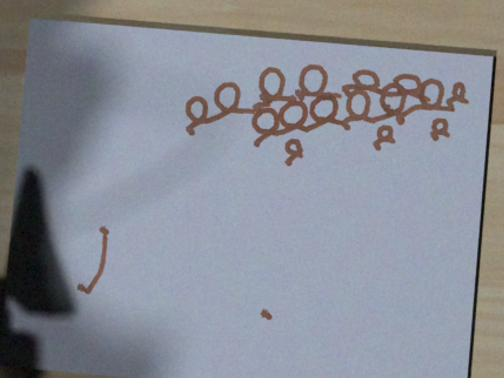

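Request:
move(target=[[0,0,0,0,0,0,1,0,0,0.18645,0,0.20089,0.263787,-1],[0,0,0,0,0,0,1,0,0,0.226443,0,0.16809,0.251287,-1],[0,0,0,0,0,0,1,0,0,0.257943,0,0.16809,0.251287,-1],[0,0,0,0,0,0,1,0,0,0.245551,0,0.164933,0.240108,-1],[0,0,0,0,0,0,1,0,0,0.243488,0,0.161927,0.238877,-1],[0,0,0,0,0,0,1,0,0,0.261888,0,0.178927,0.235399,-1],[0,0,0,0,0,0,1,0,0,0.266015,0,0.184939,0.232937,-1],[0,0,0,0,0,0,1,0,0,0.271845,0,0.193435,0.246449,-1],[0,0,0,0,0,0,1,0,0,0.275972,0,0.199447,0.248911,-1],[0,0,0,0,0,0,1,0,0,0.257572,0,0.182447,0.252389,-1],[0,0,0,0,0,0,1,0,0,0.253445,0,0.176435,0.254851,-1],[0,0,0,0,0,0,1,0,0,0.247615,0,0.167939,0.241339,-1],[0,0,0,0,0,0,1,0,0,0.245551,0,0.164933,0.240108,-1],[0,0,0,0,0,0,1,0,0,0.238784,0,0.15576,0.230159,-1]], speed=[0.8,0.15,0.2,0.1,0.08,0.2,0.085,0.11,0.085,0.2,0.085,0.11,0.09,0.08], blend=[0.01,0.003,0,0.002,0.002,0.002,0.002,0.002,0.002,0.002,0.002,0.002,0.002,0], cameras=[])

Scene clock: 229.20 s.
left_arm: end_effector_position=(+0.3347, +0.3373, +0.3235) grip_measured=+1.000 grip_effort_nm=0.00 end_effector_quat_wxyz=(+0.820, -0.014, +0.572, -0.008) | right_arm: end_effector_position=(+0.3869, +0.0860, +0.0688) grip_measured=-0.641 grip_effort_nm=-1.03 end_effector_quat_wxyz=(+0.585, -0.307, +0.706, +0.255)
Joint names: [wrist pitch, wrist roll, shoulder, wrist yaw, elbow, waist]
Joint positions: left_arm=[1.013 -0.014 0.991 -0.052 0.332 -0.05 0.094] | right_arm=[1.017 0.001 2.258 0.003 1.054 0.84 0.017]
Joint torques (N m): left_arm=[1.5 0.01 -3.82 -0.04 7.01 -0.09] | right_arm=[1.52 -0.01 -11.06 -0.02 3.49 -0.57]
Heat: left arm: 40 °C; right arm: 43 °C.
Joint targets: left_arm=[1.021 -0.015 0.973 -0.052 0.340 -0.050] | right_arm=[1.001 0.000 2.229 0.001 1.040 0.834]
move: done
No camera images: "cameras" was empty.

Request:
move(target=[[0,0,0,0,0,0,1,0,0,-0.002262,0,-0.003996,-0.004133,-1],[0,0,0,0,0,0,1,0,0,0.016138,0,0.013004,-0.007977,-1],[0,0,0,0,0,0,1,0,0,0.020662,0,0.019595,-0.010698,-1],[0,0,0,0,0,0,1,0,0,0.027054,0,0.028909,0.002846,-1],[0,0,0,0,0,0,1,0,0,0.031578,0,0.0355,0.005567,-1],[0,0,0,0,0,0,1,0,0,0.013178,0,0.0185,0.009411,-1],[0,0,0,0,0,0,1,0,0,0.008654,0,0.011909,0.012132,-1],[0,0,0,0,0,0,1,0,0,0.002262,0,0.002595,-0.001412,-1],[0,0,0,0,0,0,1,0,0,0,0,-0.0007,-0.002772,-1],[0,0,0,0,0,0,1,0,0,-0.010568,0,-0.015433,-0.007079,-1],[0,0,0,0,0,0,1,0,0,-0.0906,0,-0.015433,-0.007079,-1],[0,0,0,0,0,0,1,0,0,-0.081534,0,0.00267,0.014256,-1],[0,0,0,0,0,0,1,0,0,-0.041565,0,-0.03011,0.001756,-1],[0,0,0,0,0,0,1,0,0,-0.010065,0,-0.03011,0.001756,-1]], speed=[0.08,0.2,0.085,0.11,0.085,0.2,0.085,0.11,0.09,0.08,0.4,0.4,0.15,0.2], blend=[0.002,0.002,0.002,0.002,0.002,0.002,0.002,0.002,0.002,0,0.01,0.005,0.003,0], cameras=[])

Scene clock: 236.07 s.
left_arm: end_effector_position=(+0.3347, +0.3373, +0.3235) grip_measured=+1.000 grip_effort_nm=0.00 end_effector_quat_wxyz=(+0.820, -0.014, +0.572, -0.008) | right_arm: end_effector_position=(+0.3737, +0.0744, +0.0687) grip_measured=-0.641 grip_effort_nm=-1.03 end_effector_quat_wxyz=(+0.573, -0.313, +0.715, +0.251)
Joint names: [wrist pitch, wrist roll, shoulder, wrist yaw, elbow, waist]
Joint positions: left_arm=[1.013 -0.014 0.991 -0.052 0.332 -0.05 0.094] | right_arm=[1 0.001 2.197 0.003 0.979 0.844 0.017]
Joint torques (N m): left_arm=[1.48 0.03 -3.93 -0.03 7.1 0.02] | right_arm=[1.67 -0.01 -7.73 -0.02 4.21 -0.51]
Heat: left arm: 40 °C; right arm: 43 °C.
Joint targets: left_arm=[1.021 -0.015 0.973 -0.052 0.340 -0.050] | right_arm=[1.001 0.000 2.207 0.001 0.973 0.838]
move: done
No camera images: "cameras" was empty.

Request:
move(target=[[0,0,0,0,0,0,1,0,0,-0.015186,0,-0.007102,-0.01256,-1],[0,0,0,0,0,0,1,0,0,-0.017049,0,-0.009761,-0.013734,-1],[0,0,0,0,0,0,1,0,0,0.001351,0,0.007239,-0.017054,-1],[0,0,0,0,0,0,1,0,0,0.005078,0,0.012558,-0.019403,-1],[0,0,0,0,0,0,1,0,0,0.010344,0,0.020072,-0.005715,-1],[0,0,0,0,0,0,1,0,0,0.014071,0,0.025391,-0.003366,-1],[0,0,0,0,0,0,1,0,0,-0.004329,0,0.008391,-0.000046,-1],[0,0,0,0,0,0,1,0,0,-0.008056,0,0.003072,0.002303,-1],[0,0,0,0,0,0,1,0,0,-0.013322,0,-0.004442,-0.011385,-1],[0,0,0,0,0,0,1,0,0,-0.013914,0,-0.005285,-0.014552,-1],[0,0,0,0,0,0,1,0,0,0.004486,0,0.011715,-0.016236,-1],[0,0,0,0,0,0,1,0,0,0.006376,0,0.014411,-0.017427,-1],[0,0,0,0,0,0,1,0,0,0.009046,0,0.018219,-0.003739,-1],[0,0,0,0,0,0,1,0,0,0.010936,0,0.020915,-0.002548,-1],[0,0,0,0,0,0,1,0,0,-0.007464,0,0.003915,-0.000864,-1]], speed=[0.1,0.08,0.2,0.085,0.15,0.085,0.2,0.085,0.15,0.08,0.25,0.06,0.18,0.06,0.25], blend=[0.002,0.002,0.002,0.002,0.002,0.002,0.002,0.002,0.002,0.002,0.002,0.002,0.002,0.002,0], cameras=[])

Scene clock: 239.57 s.
left_arm: end_effector_position=(+0.3347, +0.3373, +0.3235) grip_measured=+1.000 grip_effort_nm=0.00 end_effector_quat_wxyz=(+0.820, -0.014, +0.572, -0.008) | right_arm: end_effector_position=(+0.3829, +0.0715, +0.0690) grip_measured=-0.641 grip_effort_nm=-1.03 end_effector_quat_wxyz=(+0.580, -0.305, +0.713, +0.249)
Joint names: [wrist pitch, wrist roll, shoulder, wrist yaw, elbow, waist]
Joint positions: left_arm=[1.013 -0.014 0.991 -0.052 0.332 -0.05 0.094] | right_arm=[1.015 0.001 2.215 0.003 0.995 0.828 0.017]
Joint torques (N m): left_arm=[1.48 0.03 -3.96 0 7.08 -0.02] | right_arm=[1.54 -0.01 -10.43 -0.01 3.55 0.68]
Heat: left arm: 40 °C; right arm: 42 °C.
Joint targets: left_arm=[1.021 -0.015 0.973 -0.052 0.340 -0.050] | right_arm=[1.001 0.000 2.190 0.001 0.981 0.836]
move: done
No camera images: "cameras" was empty.

Request:
move(target=[[0,0,0,0,0,0,1,0,0,-0.00189,0,-0.002696,0.001191,-1],[0,0,0,0,0,0,1,0,0,-0.00456,0,-0.006504,-0.012497,-1],[0,0,0,0,0,0,1,0,0,-0.007722,0,-0.011017,-0.011696,-1],[0,0,0,0,0,0,1,0,0,-0.016927,0,-0.024284,-0.02194,-1],[0,0,0,0,0,0,1,0,0,-0.019056,0,-0.027342,-0.023307,-1],[0,0,0,0,0,0,1,0,0,-0.000656,0,-0.010342,-0.027171,-1],[0,0,0,0,0,0,1,0,0,0.003602,0,-0.004225,-0.029905,-1],[0,0,0,0,0,0,1,0,0,0.009618,0,0.004417,-0.016169,-1],[0,0,0,0,0,0,1,0,0,0.013876,0,0.010534,-0.013435,-1],[0,0,0,0,0,0,1,0,0,-0.004524,0,-0.006466,-0.009571,-1],[0,0,0,0,0,0,1,0,0,-0.008782,0,-0.012583,-0.006837,-1],[0,0,0,0,0,0,1,0,0,-0.014798,0,-0.021225,-0.020573,-1],[0,0,0,0,0,0,1,0,0,-0.016927,0,-0.024284,-0.02194,-1],[0,0,0,0,0,0,1,0,0,-0.026531,0,-0.037186,-0.028294,-1]], speed=[0.06,0.18,0.08,0.08,0.08,0.2,0.085,0.15,0.085,0.2,0.085,0.15,0.09,0.08], blend=[0.002,0.002,0.002,0.002,0.002,0.002,0.002,0.002,0.002,0.002,0.002,0.002,0.002,0], cameras=[])

Scene clock: 245.13 s.
left_arm: end_effector_position=(+0.3347, +0.3373, +0.3235) grip_measured=+1.000 grip_effort_nm=0.00 end_effector_quat_wxyz=(+0.820, -0.014, +0.572, -0.008) | right_arm: end_effector_position=(+0.3884, +0.0395, +0.0680) grip_measured=-0.641 grip_effort_nm=-1.03 end_effector_quat_wxyz=(+0.577, -0.291, +0.727, +0.231)
Joint names: [wrist pitch, wrist roll, shoulder, wrist yaw, elbow, waist]
Joint positions: left_arm=[1.013 -0.014 0.991 -0.052 0.332 -0.05 0.094] | right_arm=[1.016 0.001 2.159 0.003 0.913 0.781 0.017]
Joint torques (N m): left_arm=[1.48 0.02 -3.99 0 7.19 -0.18] | right_arm=[1.52 -0.01 -10.21 -0.02 3.34 -0.65]
Heat: left arm: 40 °C; right arm: 42 °C.
Joint targets: left_arm=[1.021 -0.015 0.973 -0.052 0.340 -0.050] | right_arm=[1.000 0.000 2.131 0.000 0.899 0.773]
move: done
No camera images: "cameras" was empty.

Request:
move(target=[[0,0,0,0,0,0,1,0,0,-0.002204,0,-0.003801,-0.004344,-1],[0,0,0,0,0,0,1,0,0,0.016196,0,0.013199,-0.008434,-1],[0,0,0,0,0,0,1,0,0,0.020603,0,0.0194,-0.011328,-1],[0,0,0,0,0,0,1,0,0,0.026831,0,0.028162,0.002466,-1],[0,0,0,0,0,0,1,0,0,0.031238,0,0.034363,0.00536,-1],[0,0,0,0,0,0,1,0,0,0.012838,0,0.017363,0.00945,-1],[0,0,0,0,0,0,1,0,0,0.008431,0,0.011162,0.012344,-1],[0,0,0,0,0,0,1,0,0,0.002203,0,0.0024,-0.00145,-1],[0,0,0,0,0,0,1,0,0,0,0,-0.0007,-0.002897,-1],[0,0,0,0,0,0,1,0,0,-0.008467,0,-0.011912,-0.006688,-1],[0,0,0,0,0,0,1,0,0,-0.09,0,-0.011912,-0.006688,-1],[0,0,0,0,0,0,1,0,0,-0.022174,0,0.088151,0.067275,-1],[0,0,0,0,0,0,1,0,0,0.017817,0,0.055427,0.054775,-1],[0,0,0,0,0,0,1,0,0,0.049317,0,0.055427,0.054775,-1]], speed=[0.08,0.2,0.085,0.15,0.085,0.2,0.085,0.15,0.09,0.08,0.4,0.5,0.15,0.2], blend=[0.002,0.002,0.002,0.002,0.002,0.002,0.002,0.002,0.002,0,0.01,0.005,0.003,0], cameras=[])

Scene clock: 251.77 s.
left_arm: end_effector_position=(+0.3347, +0.3373, +0.3235) grip_measured=+1.000 grip_effort_nm=0.00 end_effector_quat_wxyz=(+0.820, -0.014, +0.572, -0.008) | right_arm: end_effector_position=(+0.3569, +0.1037, +0.0691) grip_measured=-0.641 grip_effort_nm=-1.03 end_effector_quat_wxyz=(+0.571, -0.331, +0.701, +0.270)
Joint names: [wrist pitch, wrist roll, shoulder, wrist yaw, elbow, waist]
Joint positions: left_arm=[1.013 -0.014 0.991 -0.052 0.332 -0.05 0.094] | right_arm=[0.999 0.001 2.231 0.001 1.028 0.9 0.017]
Joint torques (N m): left_arm=[1.51 0.07 -4.03 -0.04 7.16 -0.21] | right_arm=[1.68 -0.01 -7.99 0.01 4.27 -0.39]
Heat: left arm: 40 °C; right arm: 42 °C.
Joint targets: left_arm=[1.021 -0.015 0.973 -0.052 0.340 -0.050] | right_arm=[1.001 0.000 2.241 0.001 1.022 0.895]
move: done
No camera images: "cameras" was empty.

Request:
move(target=[[0,0,0,0,0,0,1,0,0,-0.012406,0,-0.00319,-0.009972,-1],[0,0,0,0,0,0,1,0,0,-0.014193,0,-0.005798,-0.011059,-1],[0,0,0,0,0,0,1,0,0,0.004207,0,0.011202,-0.014133,-1],[0,0,0,0,0,0,1,0,0,0.007782,0,0.016418,-0.016308,-1],[0,0,0,0,0,0,1,0,0,0.012832,0,0.023788,-0.00272,-1],[0,0,0,0,0,0,1,0,0,0.016407,0,0.029004,-0.000545,-1],[0,0,0,0,0,0,1,0,0,-0.001993,0,0.012004,0.002529,-1],[0,0,0,0,0,0,1,0,0,-0.005568,0,0.006788,0.004704,-1],[0,0,0,0,0,0,1,0,0,-0.010618,0,-0.000582,-0.008884,-1],[0,0,0,0,0,0,1,0,0,-0.012406,0,-0.00319,-0.009972,-1],[0,0,0,0,0,0,1,0,0,-0.018382,0,-0.01191,-0.019294,-1],[0,0,0,0,0,0,1,0,0,-0.020548,0,-0.01507,-0.02062,-1],[0,0,0,0,0,0,1,0,0,-0.002148,0,0.00193,-0.02437,-1],[0,0,0,0,0,0,1,0,0,0.002183,0,0.008249,-0.027023,-1],[0,0,0,0,0,0,1,0,0,0.008303,0,0.017179,-0.013407,-1]], speed=[0.1,0.08,0.2,0.085,0.15,0.085,0.2,0.085,0.15,0.09,0.08,0.08,0.2,0.085,0.15], blend=[0.002,0.002,0.002,0.002,0.002,0.002,0.002,0.002,0.002,0.002,0.002,0.002,0.002,0.002,0], cameras=[])

Scene clock: 255.63 s.
left_arm: end_effector_position=(+0.3347, +0.3373, +0.3235) grip_measured=+1.000 grip_effort_nm=0.00 end_effector_quat_wxyz=(+0.820, -0.014, +0.572, -0.008) | right_arm: end_effector_position=(+0.3774, +0.0897, +0.0691) grip_measured=-0.641 grip_effort_nm=-1.03 end_effector_quat_wxyz=(+0.581, -0.314, +0.705, +0.259)
Joint names: [wrist pitch, wrist roll, shoulder, wrist yaw, elbow, waist]
Joint positions: left_arm=[1.013 -0.014 0.991 -0.052 0.332 -0.05 0.094] | right_arm=[1.016 0.001 2.246 0.003 1.038 0.857 0.017]
Joint torques (N m): left_arm=[1.54 0.07 -3.99 0 7.16 0.01] | right_arm=[1.52 -0.01 -7.77 -0.02 6.78 0.66]
Heat: left arm: 40 °C; right arm: 42 °C.
Joint targets: left_arm=[1.021 -0.015 0.973 -0.052 0.340 -0.050] | right_arm=[1.000 0.000 2.260 0.001 1.060 0.865]
move: done
No camera images: "cameras" was empty.

Request:
move(target=[[0,0,0,0,0,0,1,0,0,0.004331,0,0.006319,0.002653,-1],[0,0,0,0,0,0,1,0,0,-0.014069,0,-0.010681,0.006403,-1],[0,0,0,0,0,0,1,0,0,-0.0184,0,-0.017,0.009056,-1],[0,0,0,0,0,0,1,0,0,-0.02452,0,-0.02593,-0.00456,-1],[0,0,0,0,0,0,1,0,0,-0.026685,0,-0.029089,-0.005887,-1],[0,0,0,0,0,0,1,0,0,-0.028693,0,-0.031987,-0.009856,-1],[0,0,0,0,0,0,1,0,0,-0.030091,0,-0.034014,-0.010726,-1],[0,0,0,0,0,0,1,0,0,-0.011691,0,-0.017014,-0.013186,-1],[0,0,0,0,0,0,1,0,0,-0.008894,0,-0.012959,-0.014927,-1],[0,0,0,0,0,0,1,0,0,-0.004942,0,-0.007231,-0.001291,-1],[0,0,0,0,0,0,1,0,0,-0.002145,0,-0.003176,0.00045,-1],[0,0,0,0,0,0,1,0,0,-0.020545,0,-0.020176,0.00291,-1],[0,0,0,0,0,0,1,0,0,-0.023342,0,-0.024231,0.004651,-1],[0,0,0,0,0,0,1,0,0,-0.027294,0,-0.029959,-0.008985,-1],[0,0,0,0,0,0,1,0,0,-0.028693,0,-0.031287,-0.007038,-1]], speed=[0.085,0.2,0.085,0.15,0.09,0.08,0.07,0.22,0.07,0.16,0.07,0.22,0.07,0.16,0.07], blend=[0.002,0.002,0.002,0.002,0.002,0.002,0.002,0.002,0.002,0.002,0.002,0.002,0.002,0.002,0], cameras=[])

Scene clock: 258.93 s.
left_arm: end_effector_position=(+0.3347, +0.3373, +0.3235) grip_measured=+1.000 grip_effort_nm=0.00 end_effector_quat_wxyz=(+0.820, -0.014, +0.572, -0.008) | right_arm: end_effector_position=(+0.3732, +0.0838, +0.0686) grip_measured=-0.641 grip_effort_nm=-1.03 end_effector_quat_wxyz=(+0.578, -0.315, +0.708, +0.257)
Joint names: [wrist pitch, wrist roll, shoulder, wrist yaw, elbow, waist]
Joint positions: left_arm=[1.013 -0.014 0.991 -0.052 0.332 -0.05 0.094] | right_arm=[1.017 0.001 2.225 0.003 1.006 0.856 0.017]
Joint torques (N m): left_arm=[1.5 0.07 -3.92 -0.03 7.19 -0.01] | right_arm=[1.51 -0.01 -10.81 -0.02 3.4 -0.55]
Heat: left arm: 40 °C; right arm: 42 °C.
Joint targets: left_arm=[1.021 -0.015 0.973 -0.052 0.340 -0.050] | right_arm=[1.000 0.000 2.196 0.001 0.991 0.849]
move: done
No camera images: "cameras" was empty.

Request:
move(target=[[0,0,0,0,0,0,1,0,0,-0.004384,0,-0.006956,-0.009183,-1],[0,0,0,0,0,0,1,0,0,-0.005957,0,-0.009216,-0.010174,-1],[0,0,0,0,0,0,1,0,0,0.012443,0,0.007784,-0.012976,-1],[0,0,0,0,0,0,1,0,0,0.015589,0,0.012304,-0.014958,-1],[0,0,0,0,0,0,1,0,0,0.020035,0,0.018692,-0.0013,-1],[0,0,0,0,0,0,1,0,0,0.023181,0,0.023212,0.000682,-1],[0,0,0,0,0,0,1,0,0,0.004781,0,0.006212,0.003484,-1],[0,0,0,0,0,0,1,0,0,0.001635,0,0.001692,0.005466,-1],[0,0,0,0,0,0,1,0,0,-0.002811,0,-0.004696,-0.008192,-1],[0,0,0,0,0,0,1,0,0,-0.004384,0,-0.006956,-0.009183,-1],[0,0,0,0,0,0,1,0,0,-0.006229,0,-0.008906,-0.009505,-1],[0,0,0,0,0,0,1,0,0,-0.095,0,-0.008906,-0.009505,-1],[0,0,0,0,0,0,1,0,0,-0.14,0,-0.08,-0.2,-1]], speed=[0.08,0.07,0.2,0.075,0.15,0.075,0.2,0.075,0.15,0.08,0.08,0.4,0.9], blend=[0.002,0.002,0.002,0.002,0.002,0.002,0.002,0.002,0.002,0.002,0,0.01,0], cameras=["cam_above"])

Request:
zoom_image(camera="cam_above", region=[240, 200, 400, 320])

Scene clock: 263.03 s.
left_arm: end_effector_position=(+0.3347, +0.3373, +0.3235) grip_measured=+1.000 grip_effort_nm=0.00 end_effector_quat_wxyz=(+0.820, -0.014, +0.572, -0.008) | right_arm: end_effector_position=(+0.4815, -0.1438, +0.1481) grip_measured=-0.641 grip_effort_nm=-1.03 end_effector_quat_wxyz=(+0.656, -0.138, +0.732, +0.123)
Joint names: [wrist pitch, wrist roll, shoulder, wrist yaw, elbow, waist]
Joint positions: left_arm=[1.013 -0.014 0.991 -0.052 0.332 -0.05 0.094] | right_arm=[0.989 0.001 1.919 0.011 0.82 0.399 0.017]
Joint torques (N m): left_arm=[1.5 0.06 -3.96 -0.01 7.02 -0.03] | right_arm=[1.77 -0.01 -9.72 -0.09 4.63 0.44]
Heat: left arm: 40 °C; right arm: 42 °C.
Joint targets: left_arm=[1.021 -0.015 0.973 -0.052 0.340 -0.050] | right_arm=[1.001 0.000 1.884 0.001 0.813 0.405]
move: done
Images, in order (width x height): cam_above 672x504.

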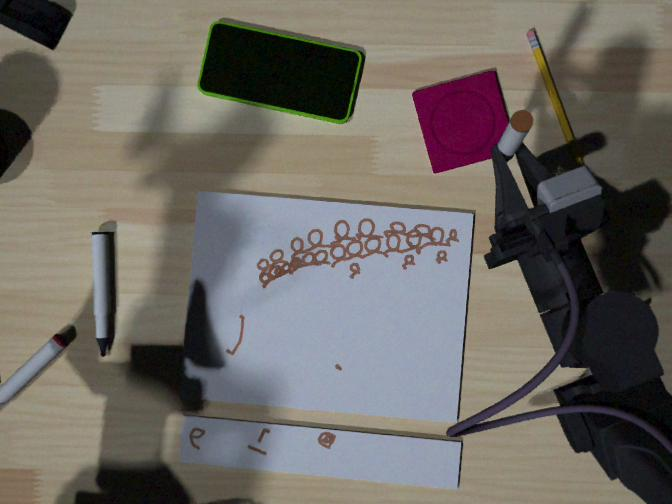

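Scaled by 3.150 from the camera's 672x504 image, which has a finer 960x720 frame.

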